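# Mount centrifuge rotor and tighten knob, or tag HOLD

## Task

The date is 4 September 2026. Read the use-by date on the card attached to the centrifuge. If that date has not passed, lower the rotor fully onto the centrifuge drive, then thread the knob onto the top of the shaft, run it down until it seats on the rotor, and tighten it firmly. If the date has passed, do not mount the rotor: leave it where it is and place the HOLD block on top of it. In either case the rotor must never be dropped.

## Robot and tools

Robot: two arms, left_arm and right_arm, each a six-joint arm ending in a two-finger parallel gripper (85 mm fully open). left_arm sits on the +y side. Each arm also has a wrist camera, and there are four fixed cameras: cam_head_left, cam_head_right, cam_high, cam_low, cam_left_wrist, cam_right_wrist (all 672x504).

Frames: the scene frame has its origin at table-top height, midway between the nominal bases, +z up, +x out over the table. Each arm reports its gripper pose, velocities and Hand target in its own base frame. The left base is at about (+0.001, +0.464, 0) m and the right at (-0.024, -0.558, 0) m, both turned only slightly about z. Gripper axes: fingers point along the gripper's +z and close along its y. end_effector_position is the point between the pads when shut; fingertips extend about 19 mm past it closed, 6 mm open. A camera block sticks out about 10 cm toward the gripper's +x.

The row: every motion command is a row of 18 numbers, one row covering both arms. Order: left dx, dy, dz, rx, ry, rz, left gripper position, force_limit, speed; then the same nine for the right arm. All are in [-1, 1]. The six pose numbers are an offset, not a pose: a displacement from that arm's Hand target as it stood when the action or move began, measured along the Hand target's own axes. Scale: 1.0 equals 0.6 m for dx, dy, dz and 180 degrees for rx, ry, rz, which together form a single rotation vector. Sending all six as 0 re-requests the current Hand target. Repeating an offset in a new call moves the arm further. Orientation is clipped each step to within 32 degrees of the measured one.

Gripper numbers are absolute commands, not offsets. position: +1 fully open, about -0.8 pads touching, -1 closes until blocked. force_limit scales motor effort; speed sets closing rate (about 20, 85, 150 mm/s at -1, 0, +1). A fast close from a wider opening grips much harder (up to roughly 200-245 N) than a slow one (about 30-100 N). Fingers only react to force_limit or speed changes after position changes by at least 0.01. To leave a gripper unchanged, resend its last three numbers; 0 is a real command.

execute_actions(actions, cameras): actions is a list of actions; each action is a list of up to 15 rows, each row one 1/30 s step; a short action repeats its last row. Every row counts from the action's start pose. An empty list returns state plus images. cameras: list of names, ["all"], or []; unknown names invalidate the call.

move(target, speed, blend, blocking, cameras): target is one 18-number row or up to 15 rows; every row is an offset from the same starting Hand targets, not chained. speed is top path speed in m/s (0.002 to 3.2, default 0.25; rotation up to twice that in rad/s), one value or one per row. blend (m) rounds corners between rows; 0 stops at each. blocking=false returns after about 0.5 s while motion continues. Paths are straight, ignore obstacles and the other arm, last at most 10 s. Avoid routing a gripper close past its own arm's base.

wait(seconds 0 to 10): lets time pass holding commands. stop(): brakes a running move. zoom_image(camera, region [x0,y0,x1,y1] pixels, max 504 per side) on the latest image, useful for reading the card's date. read_manual gives licence texts only. finished_scene ends the scene permanently; the result must hold without the robot.

Results: per arm end_effector_position (m), end_effector_quat_wxyz, velocities (omitted when joints read "within noise"), Hand target (next offsets start from it), Joint positions and torques, Tool commands. object_status: 0 moving, 1 blocked while opening, 2 blocked while closing (a real grip), 3 reached the command or pads met. position_measured is in counts: 3 open, 78 about 60 mm, 130 about 40 mm, 180 about 20 mm, 230 pads together. A move adds a "move:" line: done (within 3 mm and 2 degrees), off_target, moving, held (a check withheld steps or the clearance check stopped it) or fault; limits=paced means the pose was clipped, limits=held means steps were withheld. A gripper often rests short of its Hand target; resend the missing distance as an offset.

To grip: command -1, keep it, confirm object_status 2.

Avoid: outside force near 150 N on any part, or joint contact torque at its limit (shoulder 310, elbow 141, wrists 52.6 N m), triggers a 10 s arm stop; arms are stiff, so never target beyond a firm contact, and move slowly when touching things. To stop pressing, command back past the gripper. Any contact or squeeze between the two arms, including one gripper closing on the other's fingers, can fail the scene. Do not drop the rotor, release moving parts, strike fixed or heavy objects, or let anything leave the table. Hard grips on parts still resting on something, heavy swung loads and twisting strain the gripper. Motors heat when holding loads, reaching far, or pushing at unreachable poses; MOTOR HOT appears at 70 °C and 85 °C brakes the arm for 30 s or more. Time spent thinking lets the scene run on, and an object may occasionally be nudged.

Each tool is called after ">>>" by a JSON object that holds its "name" and its "arguments", one argument or row to a line.

## Session

>>> {"name": "execute_actions", "arguments": {
  "actions": []
}}

Scene clock: 0.00 s.
left_arm: end_effector_position=(+0.8606, +0.2523, +0.2752) position_measured=3 object_status=3 end_effector_quat_wxyz=(+0.335, +0.796, -0.259, +0.432) | right_arm: end_effector_position=(+0.2436, +0.1644, +0.2631) position_measured=3 object_status=3 end_effector_quat_wxyz=(-0.259, -0.519, +0.745, -0.328)
Joint positions: left_arm=[3.505 -1.035 1.788 -2.81 -2.669 -2.451] | right_arm=[3.711 -1.872 2.364 -1.461 -2.232 -0.435]
Joint velocities: within noise
Joint torques (N m): no reading
Hand target: left_arm +0.8606, +0.2523, +0.2752; +0.335, +0.796, -0.259, +0.432 | right_arm +0.2436, +0.1644, +0.2631; -0.259, -0.519, +0.745, -0.328
Tool commands: left_gripper/position=+1.0 left_gripper/force_limit=+1.0 left_gripper/speed=+1.0 right_gripper/position=+1.0 right_gripper/force_limit=+1.0 right_gripper/speed=+1.0

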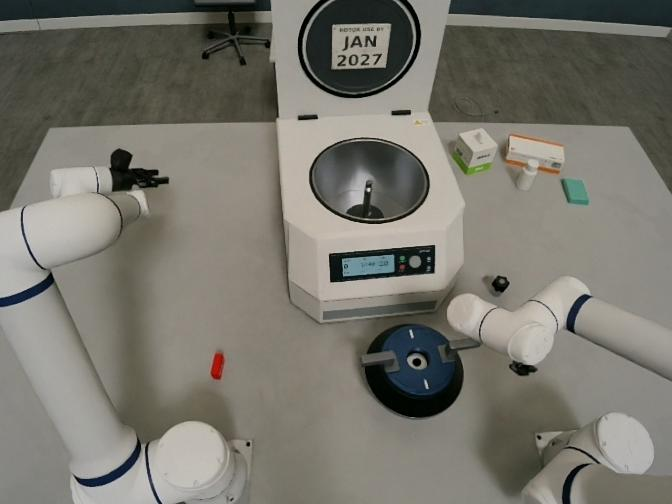

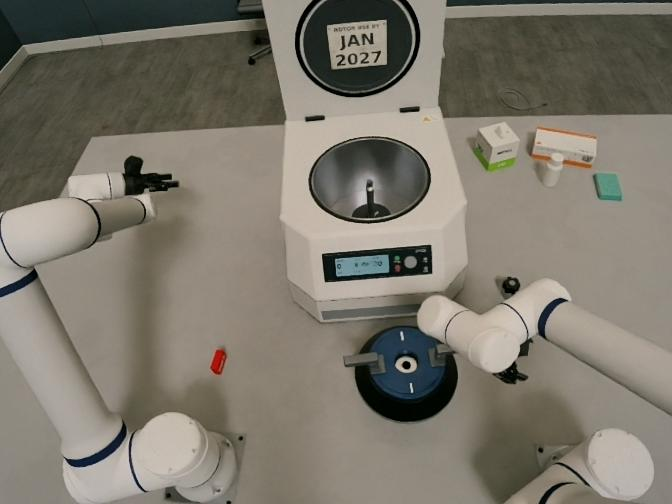

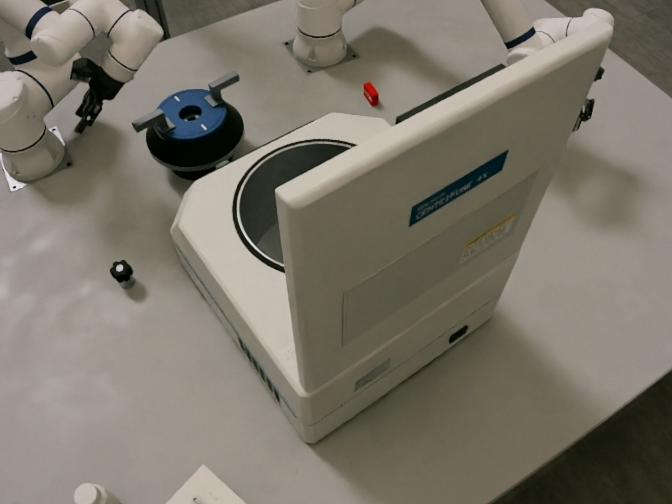

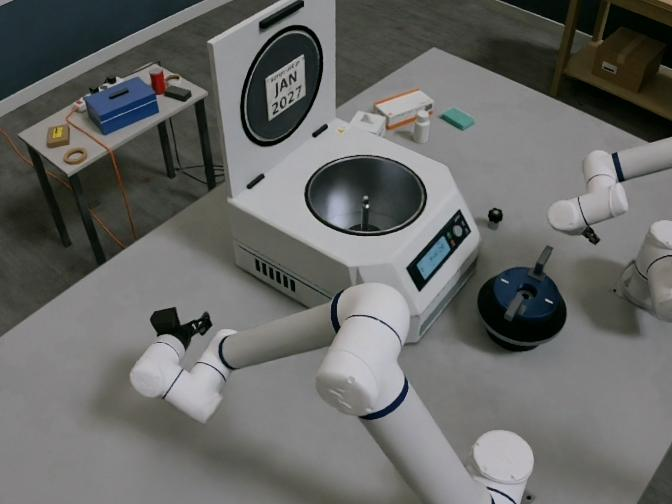

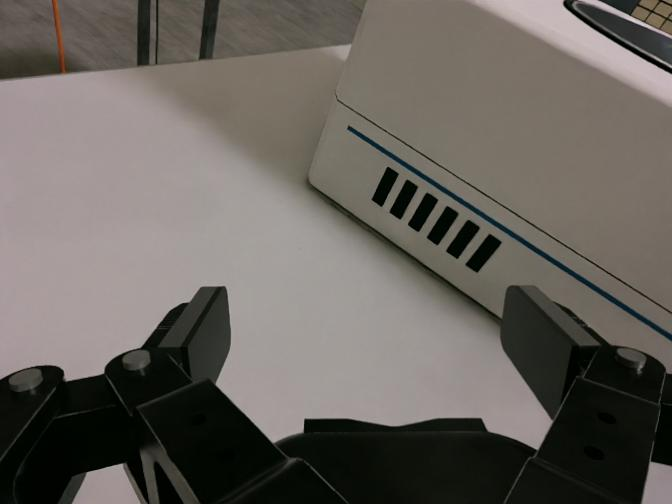

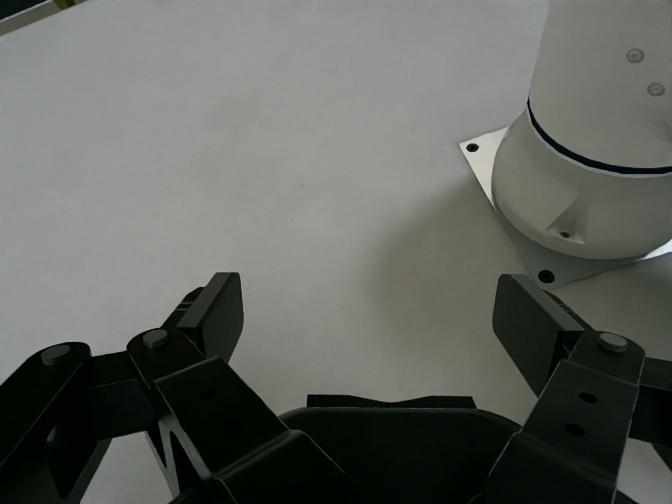

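>>> {"name": "zoom_image", "arguments": {
  "camera": "cam_head_left",
  "region": [340, 300, 500, 430]
}}

>>> {"name": "zoom_image", "arguments": {
  "camera": "cam_high",
  "region": [70, 50, 270, 200]
}}

>>> {"name": "zoom_image", "arguments": {
  "camera": "cam_low",
  "region": [290, 140, 600, 360]
}}

>>> {"name": "zoom_image", "arguments": {
  "camera": "cam_head_right",
  "region": [290, 120, 550, 300]
}}

Scaled by 3.150 from the camera's 672x504 image, which has a finer 960x720 frame.

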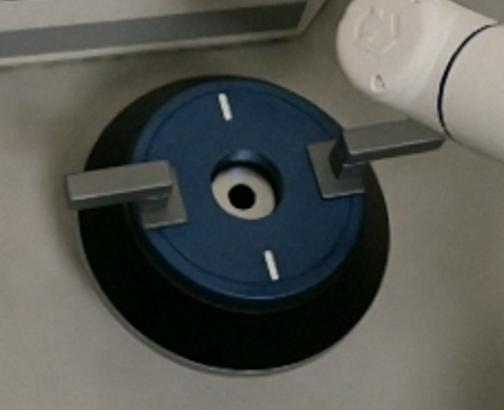

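Scaled by 2.520 from the camera's 672x504 image, which has a finer 960x720 frame.

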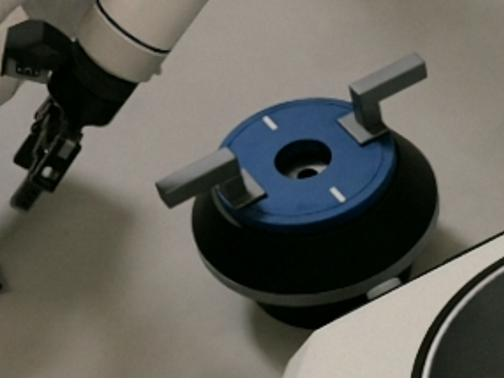

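Scaled by 1.626 from the camera's 672x504 image, which has a finer 960x720 frame.

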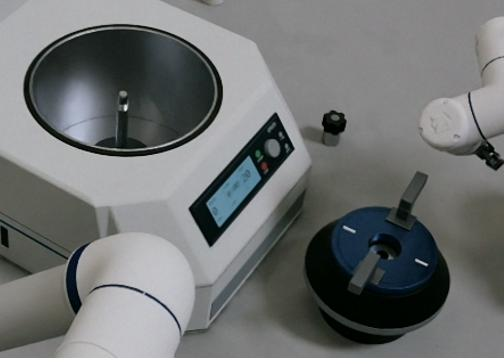

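Scaled by 1.938 from the camera's 672x504 image, which has a finer 960x720 frame.

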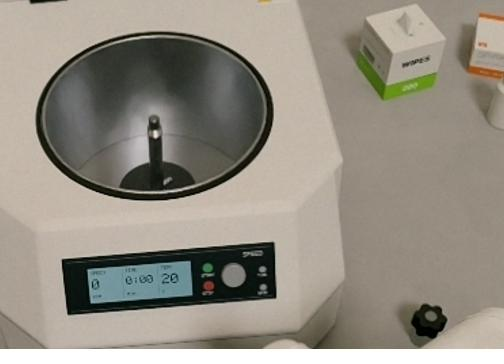

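>>> {"name": "move", "arguments": {
  "target": [0,0,0,0,0,0,1,1,1,-0.2293,-0.0432,-0.3882,-0.0322,-0.274,-0.1054,1,1,1],
  "cameras": ["cam_right_wrist","cam_head_left","cam_low"],
  "speed": 0.3
}}

Scene clock: 19.33 s.
left_arm: end_effector_position=(+0.8606, +0.2523, +0.2752) position_measured=3 object_status=3 end_effector_quat_wxyz=(+0.335, +0.796, -0.259, +0.432) | right_arm: end_effector_position=(+0.3235, +0.4176, +0.3204) position_measured=3 object_status=3 end_effector_quat_wxyz=(+0.000, +0.707, -0.707, +0.000)
Joint positions: left_arm=[3.505 -1.035 1.788 -2.81 -2.669 -2.451] | right_arm=[3.711 -1.833 2.17 -1.908 -1.571 -1.001]
Joint torques (N m): left_arm=[-4.39 -72.65 -54.9 -6 -1.55 0.26] | right_arm=[-8.21 -14.76 -46.8 -3.98 2.88 -3.34]
Hand target: left_arm +0.8606, +0.2523, +0.2752; +0.335, +0.796, -0.259, +0.432 | right_arm +0.3235, +0.4177, +0.3204; +0.000, +0.707, -0.707, +0.000
Off the commanded pose: left_arm 0.000 m, 0 deg | right_arm 0.000 m, 0 deg.
move: done
Images, in order (width x height): cam_head_left 672x504, cam_low 672x504, cam_right_wrist 672x504.

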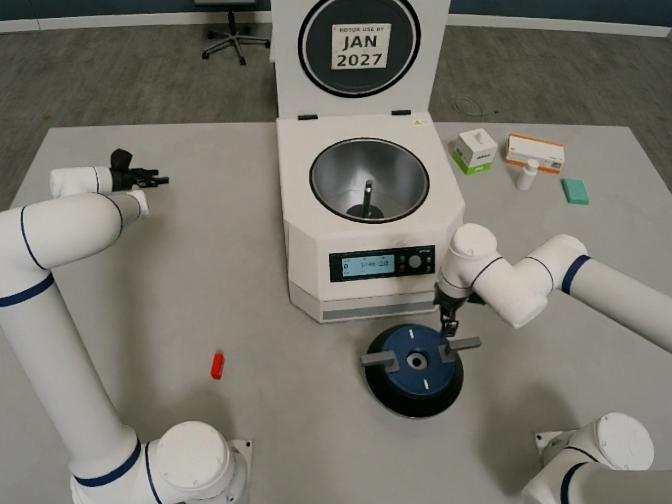

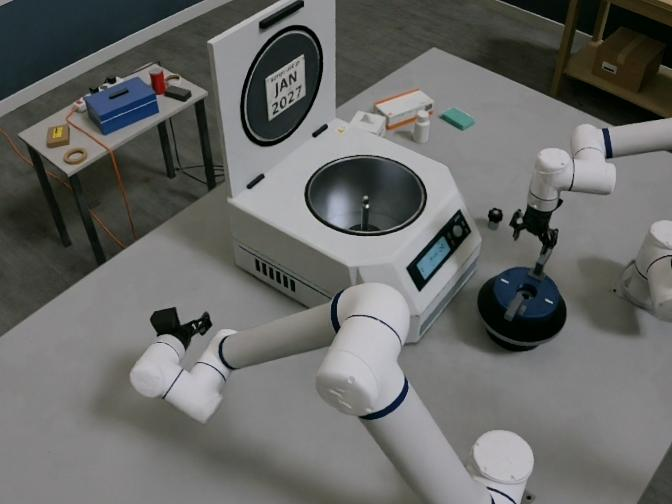

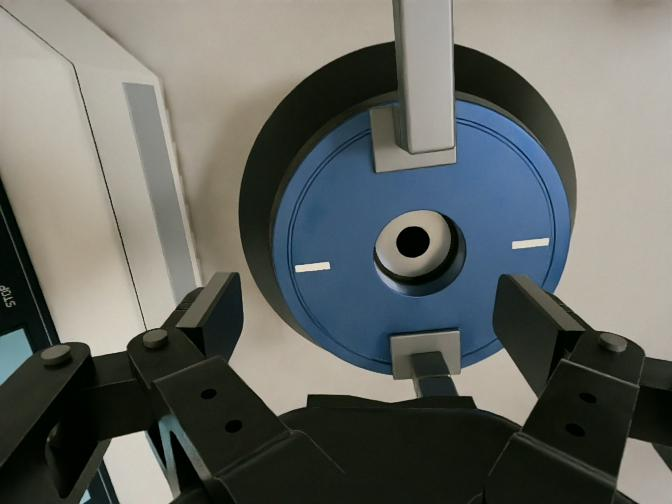

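>>> {"name": "move", "arguments": {
  "target": [0,0,0,0,0,0,1,1,1,0.1,0.05,-0.2,0,0,0,1,1,1],
  "cameras": ["cam_right_wrist"],
  "speed": 0.3
}}

>>> {"name": "zoom_image", "arguments": {
  "camera": "cam_right_wrist",
  "region": [220, 60, 580, 330]
}}

Scene clock: 23.17 s.
left_arm: end_effector_position=(+0.8606, +0.2523, +0.2752) position_measured=3 object_status=3 end_effector_quat_wxyz=(+0.335, +0.796, -0.259, +0.432) | right_arm: end_effector_position=(+0.2935, +0.3578, +0.4402) position_measured=3 object_status=3 end_effector_quat_wxyz=(+0.000, +0.707, -0.707, +0.000)
Joint positions: left_arm=[3.505 -1.035 1.788 -2.81 -2.669 -2.451] | right_arm=[3.632 -2.009 2.065 -1.627 -1.571 -1.08]
Joint torques (N m): left_arm=[-4.05 -71.3 -54.71 -5.72 -1.53 0.37] | right_arm=[-9.94 -36.72 -48.35 0.89 2.69 -4.01]
Hand target: left_arm +0.8606, +0.2523, +0.2752; +0.335, +0.796, -0.259, +0.432 | right_arm +0.2935, +0.3577, +0.4404; +0.000, +0.707, -0.707, +0.000
Off the commanded pose: left_arm 0.000 m, 0 deg | right_arm 0.000 m, 0 deg.
move: done
Images, in order (width x height): cam_right_wrist 672x504.

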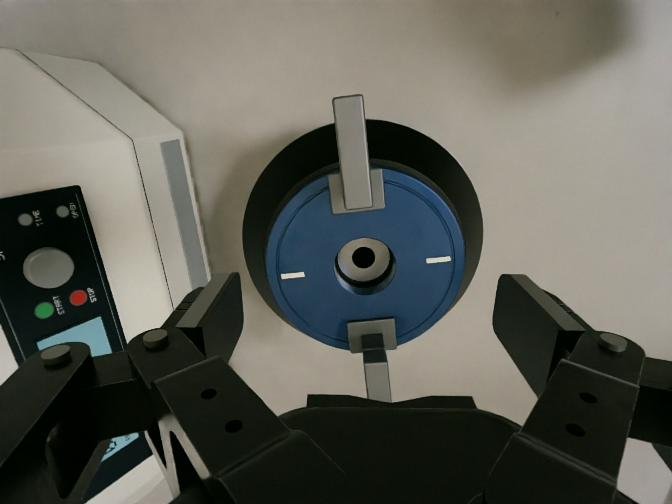

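Scaled by 1.400 from the camera's 672x504 image, which has a finer 960x720 frame.

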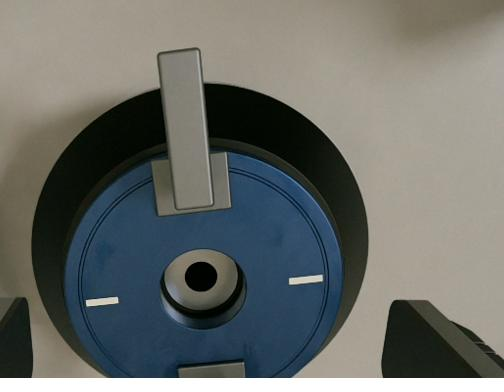

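>>> {"name": "move", "arguments": {
  "target": [
    [0.1451,0.6274,-0.1367,0.4456,-0.0465,-0.6179,1,1,1,0.04,0.008,0.1,0,0,-0.0333,1,1,1],
    [0.3533,0.9069,0.5249,0.4456,-0.0465,-0.6179,1,1,1,0.04,0.008,0.2333,0,0,-0.0333,1,1,1]
  ],
  "cameras": ["all"],
  "speed": 0.5,
  "blend": [0.05,0]
}}

Scene clock: 47.90 s.
left_arm: end_effector_position=(+0.7449, -0.3613, +0.4992) position_measured=3 object_status=3 end_effector_quat_wxyz=(+0.000, +0.691, +0.723, +0.001) | right_arm: end_effector_position=(+0.2887, +0.3337, +0.3004) position_measured=3 object_status=3 end_effector_quat_wxyz=(+0.000, +0.743, -0.669, +0.000)
Joint positions: left_arm=[2.474 -1.375 1.408 -1.605 -1.57 -5.424] | right_arm=[3.585 -2.004 2.312 -1.879 -1.571 -1.232]
Joint torques (N m): left_arm=[-20.14 -48.92 -86.68 -3.43 4.59 -2.87] | right_arm=[10.86 5.22 -35.09 -4.09 1.28 2.65]
Hand target: left_arm +0.7450, -0.3615, +0.4992; +0.000, +0.691, +0.723, +0.001 | right_arm +0.2887, +0.3337, +0.3004; +0.000, +0.743, -0.669, +0.000
Off the commanded pose: left_arm 0.000 m, 0 deg | right_arm 0.000 m, 0 deg.
move: done

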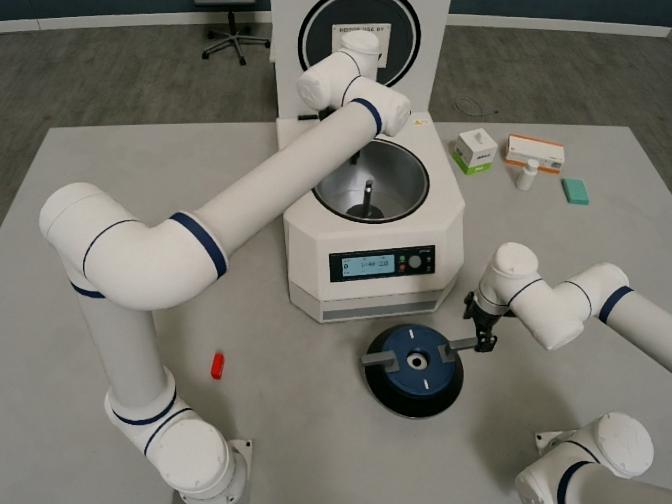

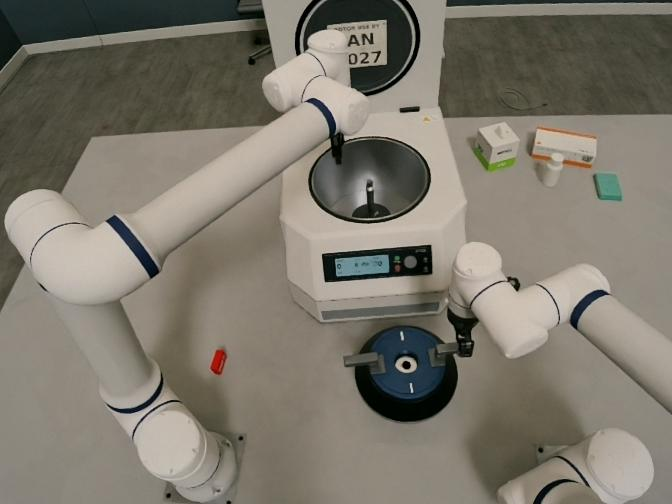

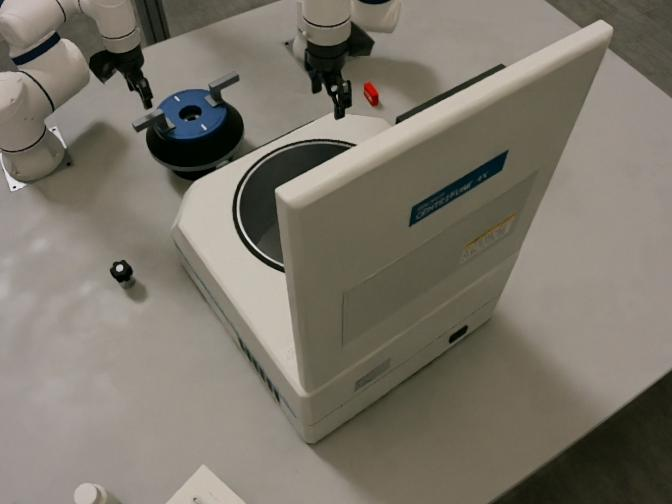

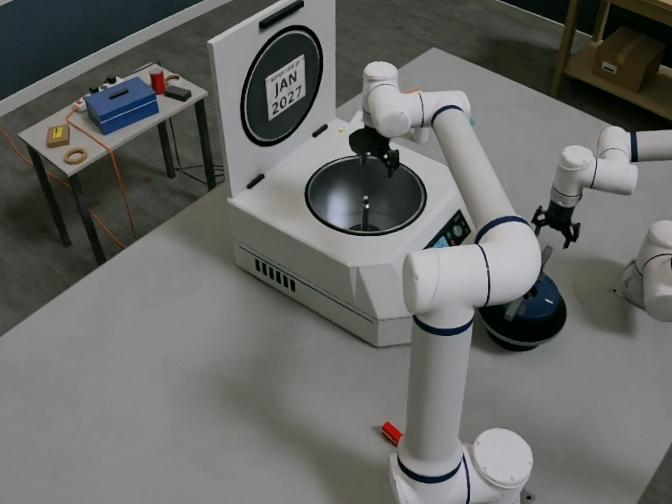

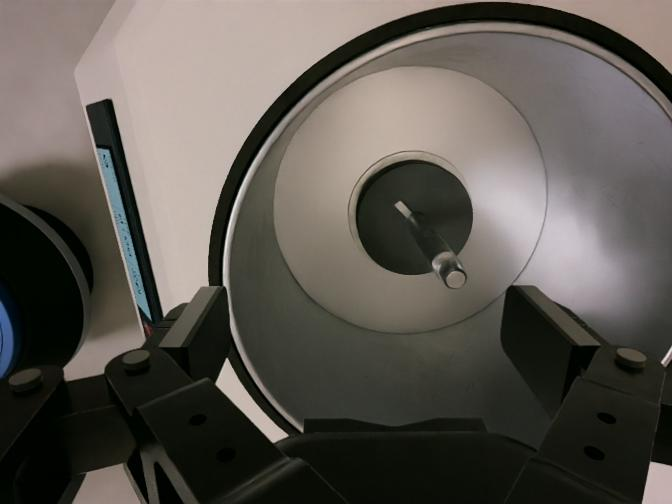

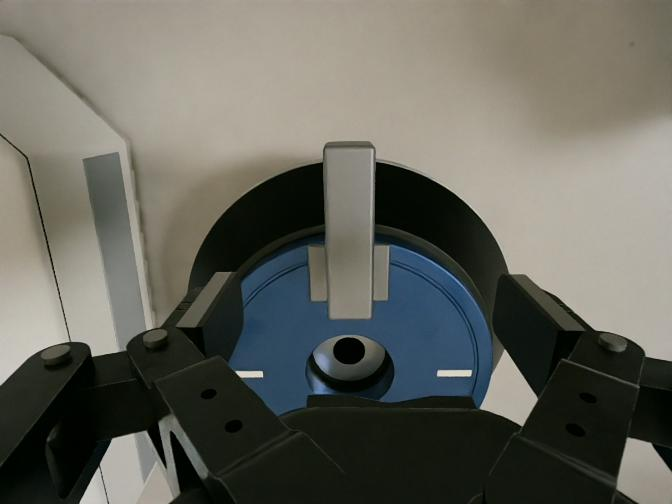

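>>> {"name": "zoom_image", "arguments": {
  "camera": "cam_left_wrist",
  "region": [340, 140, 490, 300]
}}

>>> {"name": "zoom_image", "arguments": {
  "camera": "cam_right_wrist",
  "region": [220, 130, 520, 410]
}}

>>> {"name": "zoom_image", "arguments": {
  "camera": "cam_head_left",
  "region": [310, 140, 430, 230]
}}

>>> {"name": "zoom_image", "arguments": {
  "camera": "cam_low",
  "region": [300, 150, 440, 250]
}}

Scaled by 3.150 from the camera's 672x504 image, which has a finer 960x720 frame.

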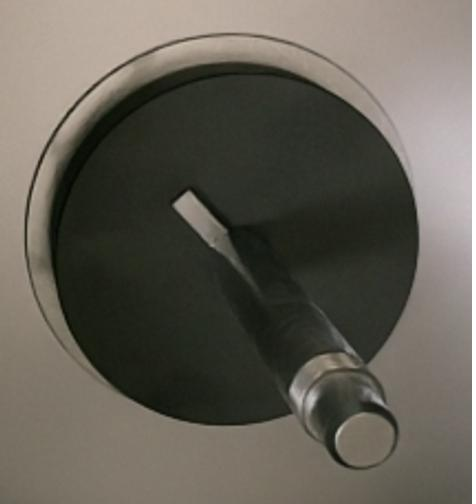

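Scaled by 1.680 from the camera's 672x504 image, which has a finer 960x720 frame.

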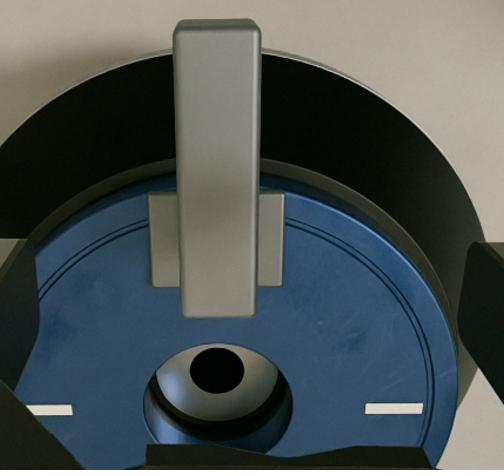

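Scaled by 4.200 from the camera's 672x504 image, which has a finer 960x720 frame.

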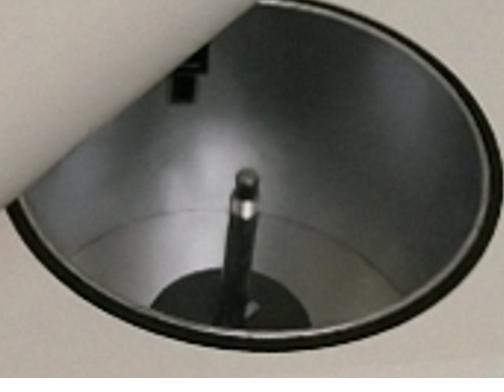

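Scaled by 3.600 from the camera's 672x504 image, which has a finer 960x720 frame.

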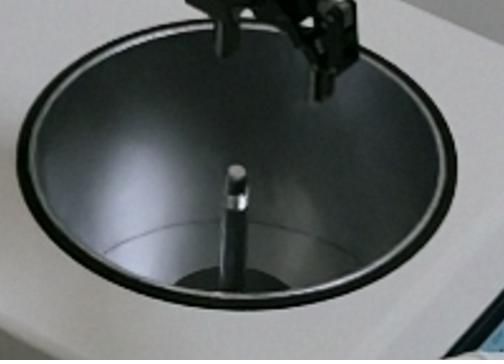

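>>> {"name": "zoom_image", "arguments": {
  "camera": "cam_high",
  "region": [130, 70, 260, 190]
}}

>>> {"name": "zoom_image", "arguments": {
  "camera": "cam_low",
  "region": [460, 220, 590, 360]
}}

Scaled by 3.877 from the camera's 672x504 image, which has a finer 960x720 frame.

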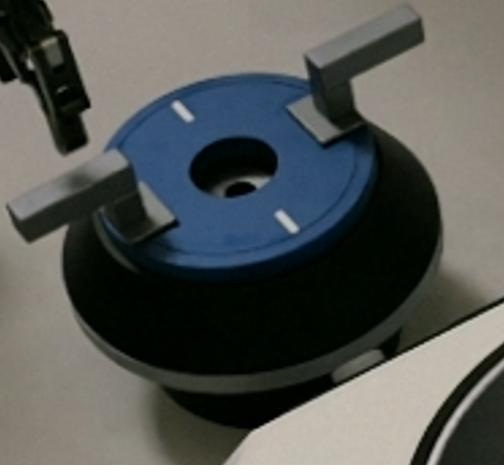

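Scaled by 3.600 from the camera's 672x504 image, which has a finer 960x720 frame.

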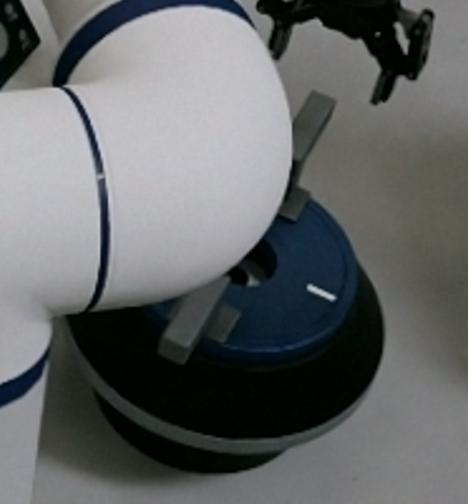

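>>> {"name": "move", "arguments": {
  "target": [-0.2433,0.1783,0,0,0,0,1,1,1,0,-0.0067,0.0667,0,0,0,1,1,1],
  "cameras": ["cam_left_wrist","cam_right_wrist","cam_low","cam_high"],
  "speed": 0.3
}}

Scene clock: 73.57 s.
left_arm: end_effector_position=(+0.8582, -0.5025, +0.4992) position_measured=3 object_status=3 end_effector_quat_wxyz=(+0.000, +0.691, +0.723, +0.001) | right_arm: end_effector_position=(+0.2928, +0.3342, +0.2604) position_measured=3 object_status=3 end_effector_quat_wxyz=(+0.000, +0.743, -0.669, +0.000)
Joint positions: left_arm=[2.432 -1.078 1.004 -1.497 -1.57 -5.466] | right_arm=[3.582 -1.966 2.366 -1.972 -1.571 -1.235]
Joint torques (N m): left_arm=[-20.65 -61.69 -85.42 -3.7 -2.33 -2.79] | right_arm=[-8.15 2.23 -33.97 -3.97 1.36 -3.44]
Hand target: left_arm +0.8583, -0.5026, +0.4992; +0.000, +0.691, +0.723, +0.001 | right_arm +0.2928, +0.3342, +0.2604; +0.000, +0.743, -0.669, +0.000
Off the commanded pose: left_arm 0.000 m, 0 deg | right_arm 0.000 m, 0 deg.
move: done
Images, in order (width x height): cam_high 672x504, cam_low 672x504, cam_left_wrist 672x504, cam_right_wrist 672x504.

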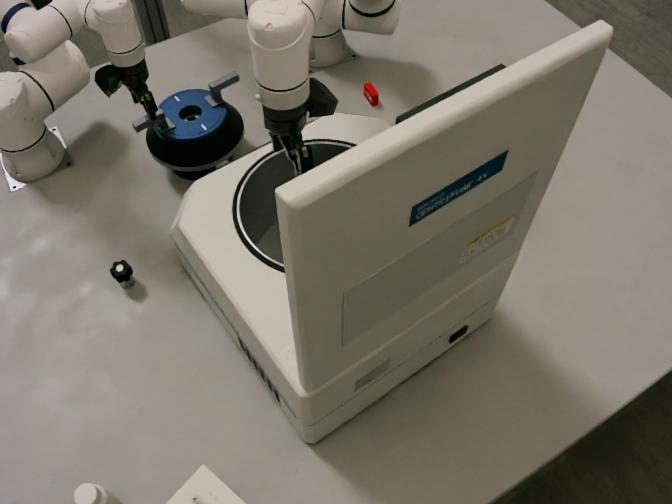

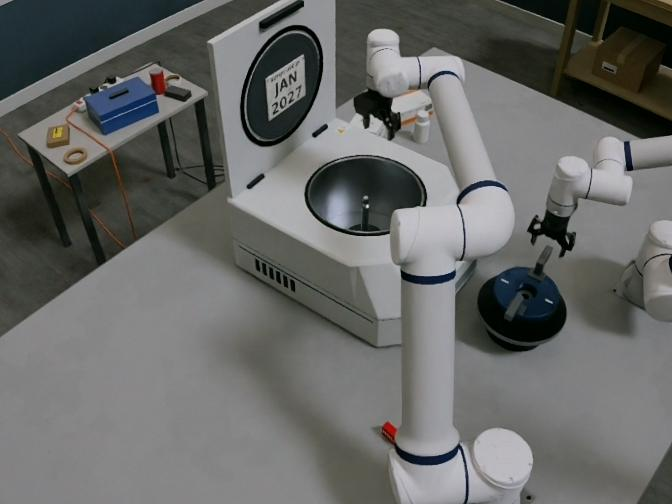

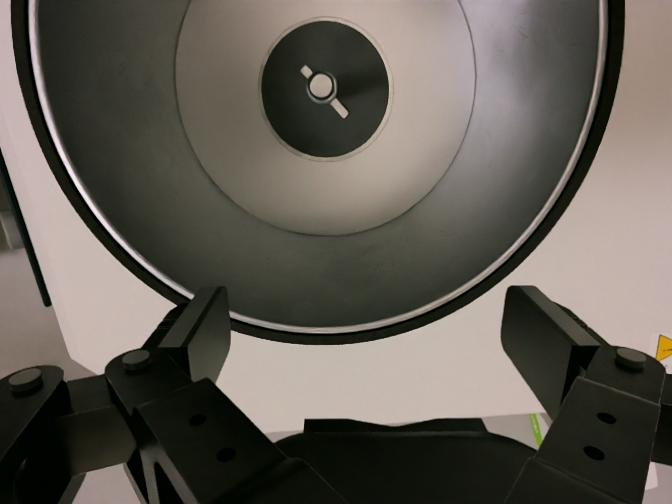

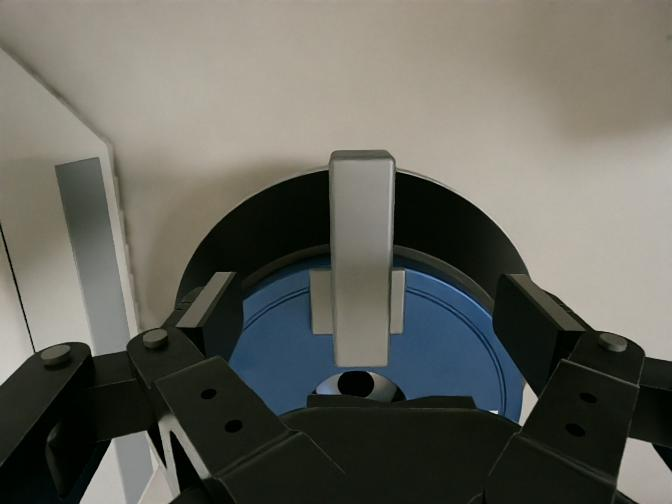

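>>> {"name": "move", "arguments": {
  "target": [
    [0.2,-0.9,0.0833,0,0,-0.0333,1,1,1,0,0,0.0333,0,0,0,1,1,1],
    [0.1617,-0.9983,0.3483,0,0,-0.0333,1,1,1,0,-0.001,0.0673,0,0,0,1,1,1]
  ],
  "cameras": ["cam_left_wrist","cam_right_wrist","cam_low","cam_high"],
  "speed": [0.4,0.2],
  "blend": [0.05,0]
}}

Scene clock: 91.87 s.
left_arm: end_effector_position=(+0.2558, -0.4318, +0.2901) position_measured=3 object_status=3 end_effector_quat_wxyz=(+0.000, +0.653, +0.758, +0.001) | right_arm: end_effector_position=(+0.2934, +0.3342, +0.2200) position_measured=3 object_status=3 end_effector_quat_wxyz=(+0.000, +0.743, -0.669, +0.000)
Joint positions: left_arm=[1.744 -1.864 2.248 -1.954 -1.57 -6.259] | right_arm=[3.582 -1.923 2.421 -2.069 -1.571 -1.235]
Joint torques (N m): left_arm=[-22.3 -1.42 -56.88 -7.26 4.23 -2.87] | right_arm=[-7.68 -0.39 -31.88 -3.97 2.48 -3.66]
Hand target: left_arm +0.2557, -0.4319, +0.2899; +0.000, +0.653, +0.758, +0.001 | right_arm +0.2934, +0.3342, +0.2200; +0.000, +0.743, -0.669, +0.000
Off the commanded pose: left_arm 0.000 m, 0 deg | right_arm 0.000 m, 0 deg.
move: done
Images, in order (width x height): cam_high 672x504, cam_low 672x504, cam_left_wrist 672x504, cam_right_wrist 672x504.

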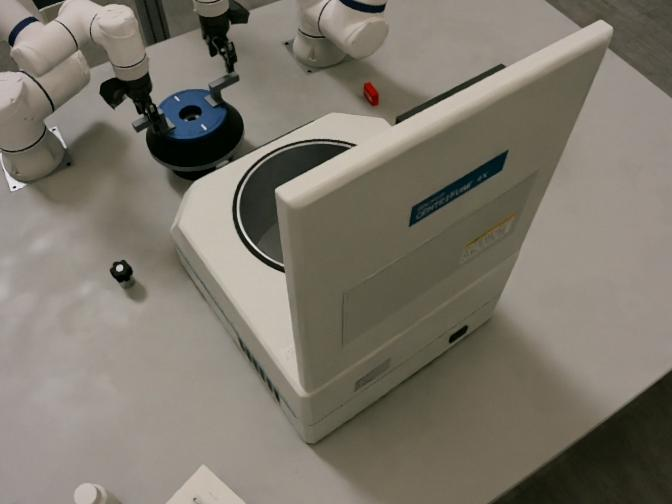

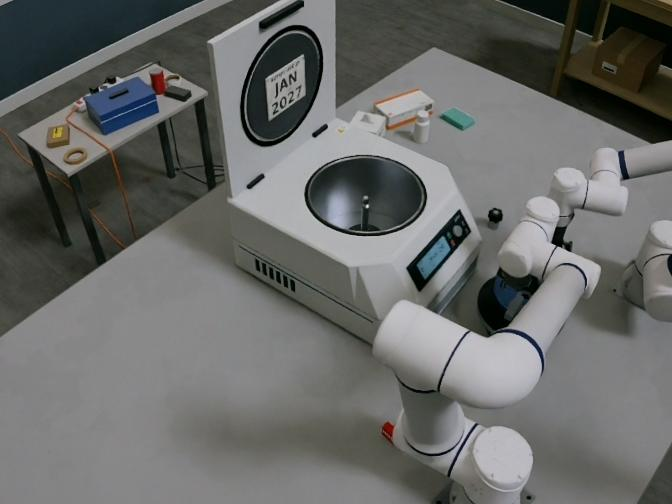

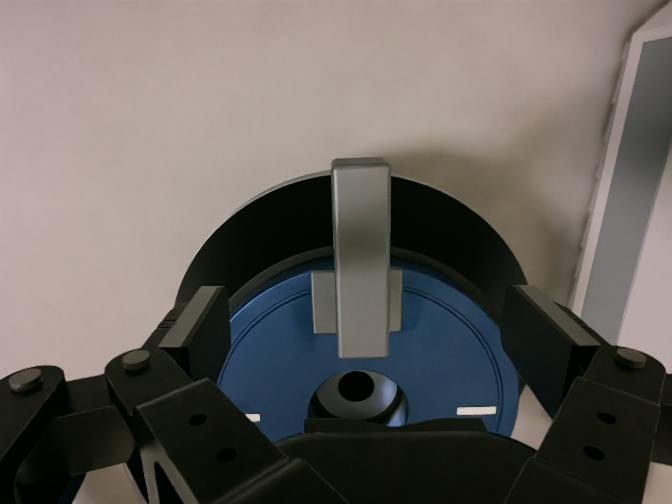

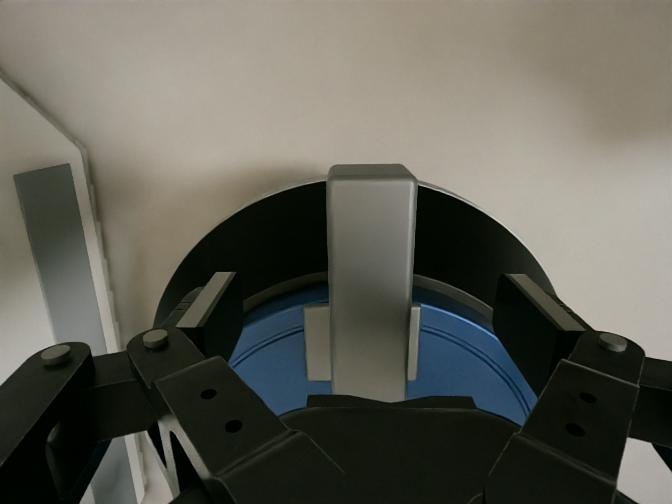

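>>> {"name": "move", "arguments": {
  "target": [-0.0078,0.0035,0.1083,0,0,-0.0106,1,1,1,0.0033,-0.0017,0,0,0,-0.0039,1,1,1],
  "cameras": ["cam_left_wrist","cam_right_wrist"],
  "speed": 0.2
}}

Scene clock: 101.80 s.
left_arm: end_effector_position=(+0.2589, -0.4360, +0.2251) position_measured=3 object_status=3 end_effector_quat_wxyz=(-0.001, +0.641, +0.767, +0.000) | right_arm: end_effector_position=(+0.2946, +0.3324, +0.2200) position_measured=3 object_status=3 end_effector_quat_wxyz=(+0.000, +0.747, -0.665, +0.000)
Joint positions: left_arm=[1.75 -1.791 2.324 -2.103 -1.572 -6.283] | right_arm=[3.576 -1.924 2.421 -2.068 -1.571 -1.253]
Joint torques (N m): left_arm=[10.1 -8.63 -52.26 -7.1 -2.29 -3.06] | right_arm=[-9.89 -42.43 -32.52 0.77 -0.1 -3.7]
Hand target: left_arm +0.2586, -0.4361, +0.2249; +0.000, +0.640, +0.768, +0.001 | right_arm +0.2946, +0.3324, +0.2200; +0.000, +0.747, -0.665, +0.000
Off the commanded pose: left_arm 0.000 m, 0 deg | right_arm 0.000 m, 0 deg.
joint sent to its limit (left arm) — joint 6 (wrist 3), lower limit. The joint targets still meet the commanded pose.
move: done
Images, in order (width x height): cam_left_wrist 672x504, cam_right_wrist 672x504.

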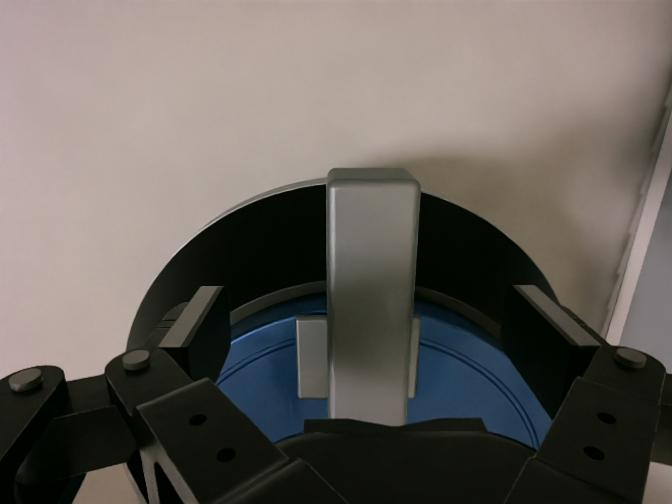

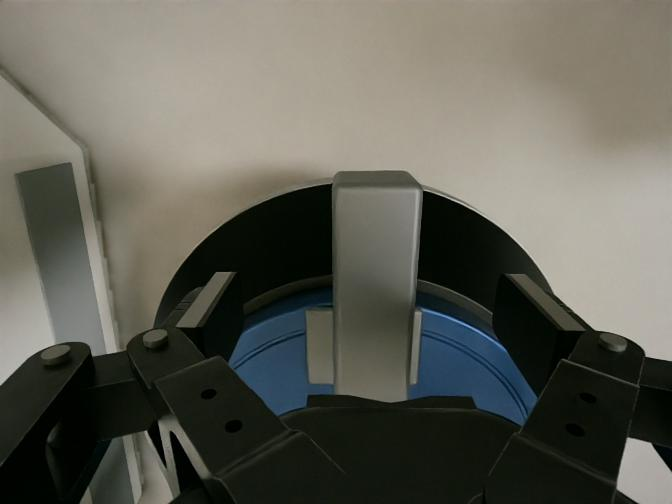

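>>> {"name": "move", "arguments": {
  "target": [
    [0,0,-0.3752,0,0,0,1,1,1,0,0,0,0,0,0,1,1,1],
    [-0.1653,0.9483,-0.3252,0,0,0.1556,1,1,1,0,0,0,0,0,0,1,1,1]
  ],
  "cameras": ["cam_left_wrist"],
  "speed": [0.3,0.45],
  "blend": [0.06,0]
}}

Scene clock: 124.40 s.
left_arm: end_effector_position=(+0.8359, -0.4309, +0.4204) position_measured=3 object_status=3 end_effector_quat_wxyz=(+0.000, +0.807, +0.591, +0.001) | right_arm: end_effector_position=(+0.2946, +0.3324, +0.2200) position_measured=3 object_status=3 end_effector_quat_wxyz=(+0.000, +0.747, -0.665, +0.000)
Joint positions: left_arm=[2.475 -1.174 1.283 -1.68 -1.57 -5.072] | right_arm=[3.576 -1.924 2.421 -2.068 -1.571 -1.253]
Joint torques (N m): left_arm=[11.02 -61.65 -86.33 -4.16 -2.67 2.79] | right_arm=[-8.96 -41.83 -31.99 0.99 0.93 -3.6]
Hand target: left_arm +0.8360, -0.4309, +0.4204; +0.000, +0.807, +0.591, +0.000 | right_arm +0.2946, +0.3324, +0.2200; +0.000, +0.747, -0.665, +0.000
Off the commanded pose: left_arm 0.000 m, 0 deg | right_arm 0.000 m, 0 deg.
move: done
Images, in order (width x height): cam_left_wrist 672x504.

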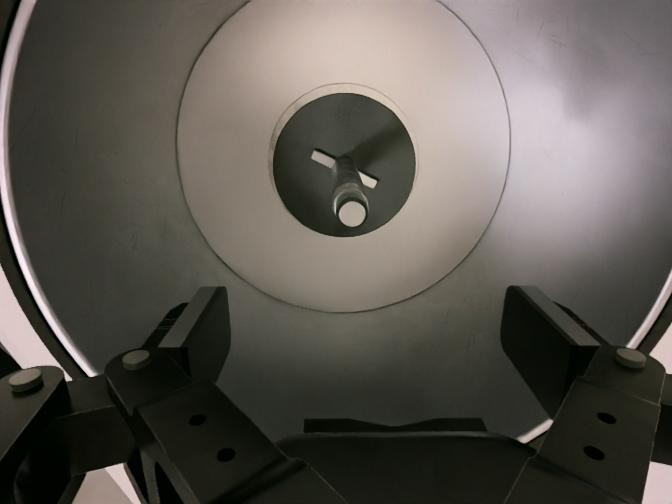

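>>> {"name": "move", "arguments": {
  "target": [0,0,0.264,0,0,0,1,1,1,0,0,0,0,0,0,1,1,1],
  "cameras": ["cam_left_wrist"],
  "speed": 0.2
}}

Scene clock: 127.33 s.
left_arm: end_effector_position=(+0.8360, -0.4308, +0.2622) position_measured=3 object_status=3 end_effector_quat_wxyz=(+0.000, +0.807, +0.591, +0.000) | right_arm: end_effector_position=(+0.2946, +0.3324, +0.2200) position_measured=3 object_status=3 end_effector_quat_wxyz=(+0.000, +0.747, -0.665, +0.000)
Joint positions: left_arm=[2.476 -1.112 1.478 -1.937 -1.57 -5.071] | right_arm=[3.576 -1.924 2.421 -2.068 -1.571 -1.253]
Joint torques (N m): left_arm=[10.15 -60.41 -56.2 -7.47 2.8 2.76] | right_arm=[-8.1 -41.71 -32.79 0.36 1.06 -3.82]
Hand target: left_arm +0.8361, -0.4307, +0.2620; +0.000, +0.807, +0.591, +0.000 | right_arm +0.2946, +0.3324, +0.2200; +0.000, +0.747, -0.665, +0.000
Off the commanded pose: left_arm 0.000 m, 0 deg | right_arm 0.000 m, 0 deg.
move: done
Images, in order (width x height): cam_left_wrist 672x504.

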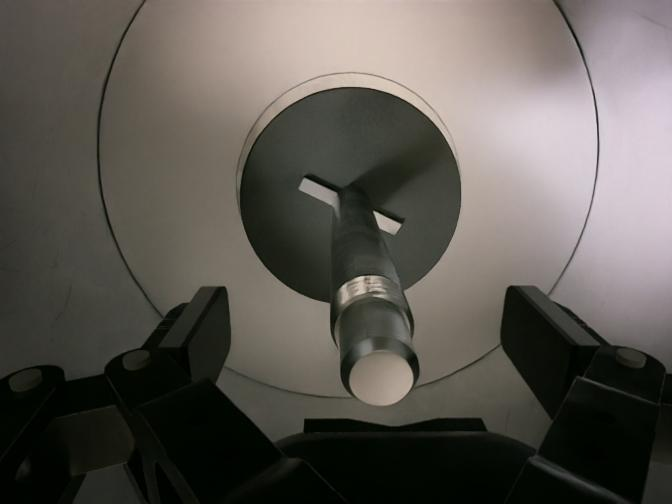

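>>> {"name": "execute_actions", "arguments": {
  "actions": [
    [[0,0.001,0.02,0,0,0,-0.1,1,0.5,0,0,0,0,0,0,1,1,1]],
    [[0,0,0,0,0,0,-1,-1,-1,0,0,0,0,0,0,1,1,1]],
    [[0,0,0,0,0,0,-1,-1,-1,0,0,0,0,0,0,1,1,1]]
  ],
  "cameras": ["cam_left_wrist"]
}}

Scene clock: 131.10 s.
left_arm: end_effector_position=(+0.8367, -0.4309, +0.2500) position_measured=171 object_status=2 end_effector_quat_wxyz=(+0.000, +0.807, +0.591, +0.000) | right_arm: end_effector_position=(+0.2946, +0.3324, +0.2200) position_measured=3 object_status=3 end_effector_quat_wxyz=(+0.000, +0.747, -0.665, +0.000)
Joint positions: left_arm=[2.476 -1.104 1.489 -1.956 -1.57 -5.071] | right_arm=[3.576 -1.924 2.421 -2.068 -1.571 -1.253]
Joint torques (N m): left_arm=[6.82 -60.73 -55.07 -0.81 3.29 3.15] | right_arm=[-9.23 -39.85 -32.26 0.28 1.75 -3.53]
Hand target: left_arm +0.8366, -0.4309, +0.2500; +0.000, +0.807, +0.591, +0.000 | right_arm +0.2946, +0.3324, +0.2200; +0.000, +0.747, -0.665, +0.000
Off the commanded pose: left_arm 0.000 m, 0 deg | right_arm 0.000 m, 0 deg.
Images, in order (width x height): cam_left_wrist 672x504.

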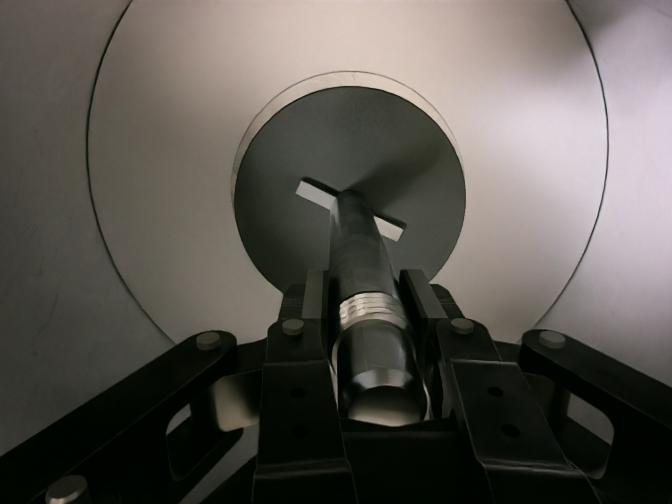

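>>> {"name": "move", "arguments": {
  "target": [0,0,0,0,0,-0.0833,-1,-1,-1,0,0,0,0,0,0,1,1,1],
  "cameras": ["cam_left_wrist"],
  "speed": 0.2
}}

Scene clock: 133.20 s.
left_arm: end_effector_position=(+0.8367, -0.4309, +0.2500) position_measured=171 object_status=2 end_effector_quat_wxyz=(+0.000, +0.723, +0.691, +0.000) | right_arm: end_effector_position=(+0.2946, +0.3324, +0.2200) position_measured=3 object_status=3 end_effector_quat_wxyz=(+0.000, +0.747, -0.665, +0.000)
Joint positions: left_arm=[2.476 -1.104 1.489 -1.956 -1.57 -5.332] | right_arm=[3.576 -1.924 2.421 -2.068 -1.571 -1.253]
Joint torques (N m): left_arm=[-17.1 -75.99 -54.56 3.14 3.17 -3.25] | right_arm=[-9.17 -38.63 -32.07 0.92 1.98 -3.29]
Hand target: left_arm +0.8366, -0.4309, +0.2500; +0.000, +0.723, +0.691, +0.001 | right_arm +0.2946, +0.3324, +0.2200; +0.000, +0.747, -0.665, +0.000
Off the commanded pose: left_arm 0.000 m, 0 deg | right_arm 0.000 m, 0 deg.
move: done
Images, in order (width x height): cam_left_wrist 672x504.

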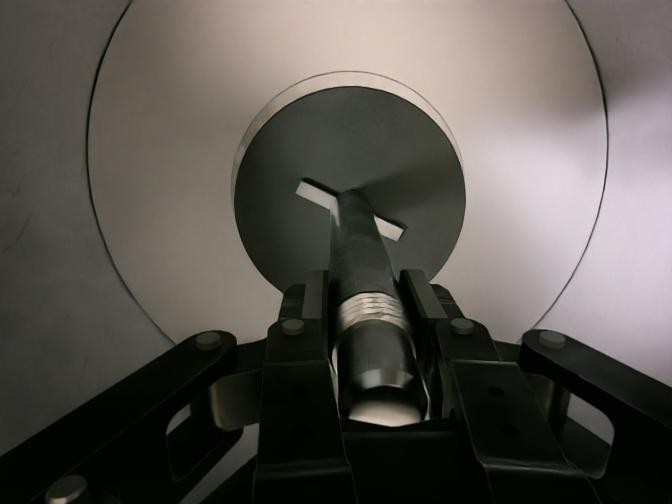

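>>> {"name": "move", "arguments": {
  "target": [0,0,0,0,0,-0.2161,-1,-1,-1,0,0,0,0,0,0,1,1,1],
  "cameras": ["cam_left_wrist"],
  "speed": 0.3
}}

>>> {"name": "zoom_image", "arguments": {
  "camera": "cam_left_wrist",
  "region": [270, 130, 430, 270]
}}

Scene clock: 137.73 s.
left_arm: end_effector_position=(+0.8367, -0.4309, +0.2500) position_measured=171 object_status=2 end_effector_quat_wxyz=(+0.000, +0.452, +0.892, +0.001) | right_arm: end_effector_position=(+0.2946, +0.3324, +0.2200) position_measured=3 object_status=3 end_effector_quat_wxyz=(+0.000, +0.747, -0.665, +0.000)
Joint positions: left_arm=[2.476 -1.104 1.489 -1.956 -1.57 -6.011] | right_arm=[3.576 -1.924 2.421 -2.068 -1.571 -1.253]
Joint torques (N m): left_arm=[-57.59 -78.18 -45.61 -1.57 -9.42 -3.45] | right_arm=[-7.78 -39.46 -32.11 0.43 2.24 -3.39]
Hand target: left_arm +0.8366, -0.4309, +0.2500; +0.000, +0.452, +0.892, +0.001 | right_arm +0.2946, +0.3324, +0.2200; +0.000, +0.747, -0.665, +0.000
Off the commanded pose: left_arm 0.000 m, 0 deg | right_arm 0.000 m, 0 deg.
move: done
Images, in order (width x height): cam_left_wrist 672x504.

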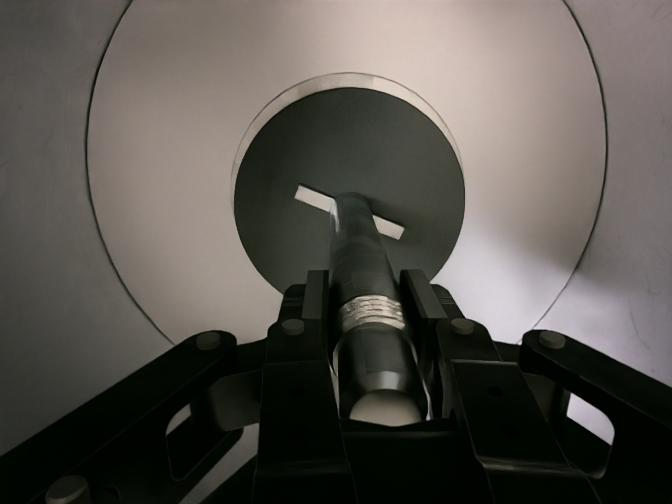

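Scaled by 3.150 from the camera's 672x504 image, which has a finer 960x720 frame.

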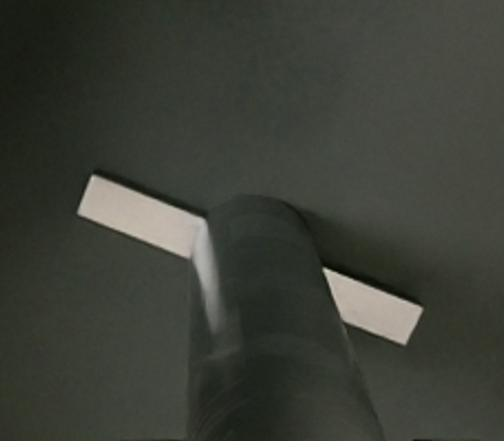

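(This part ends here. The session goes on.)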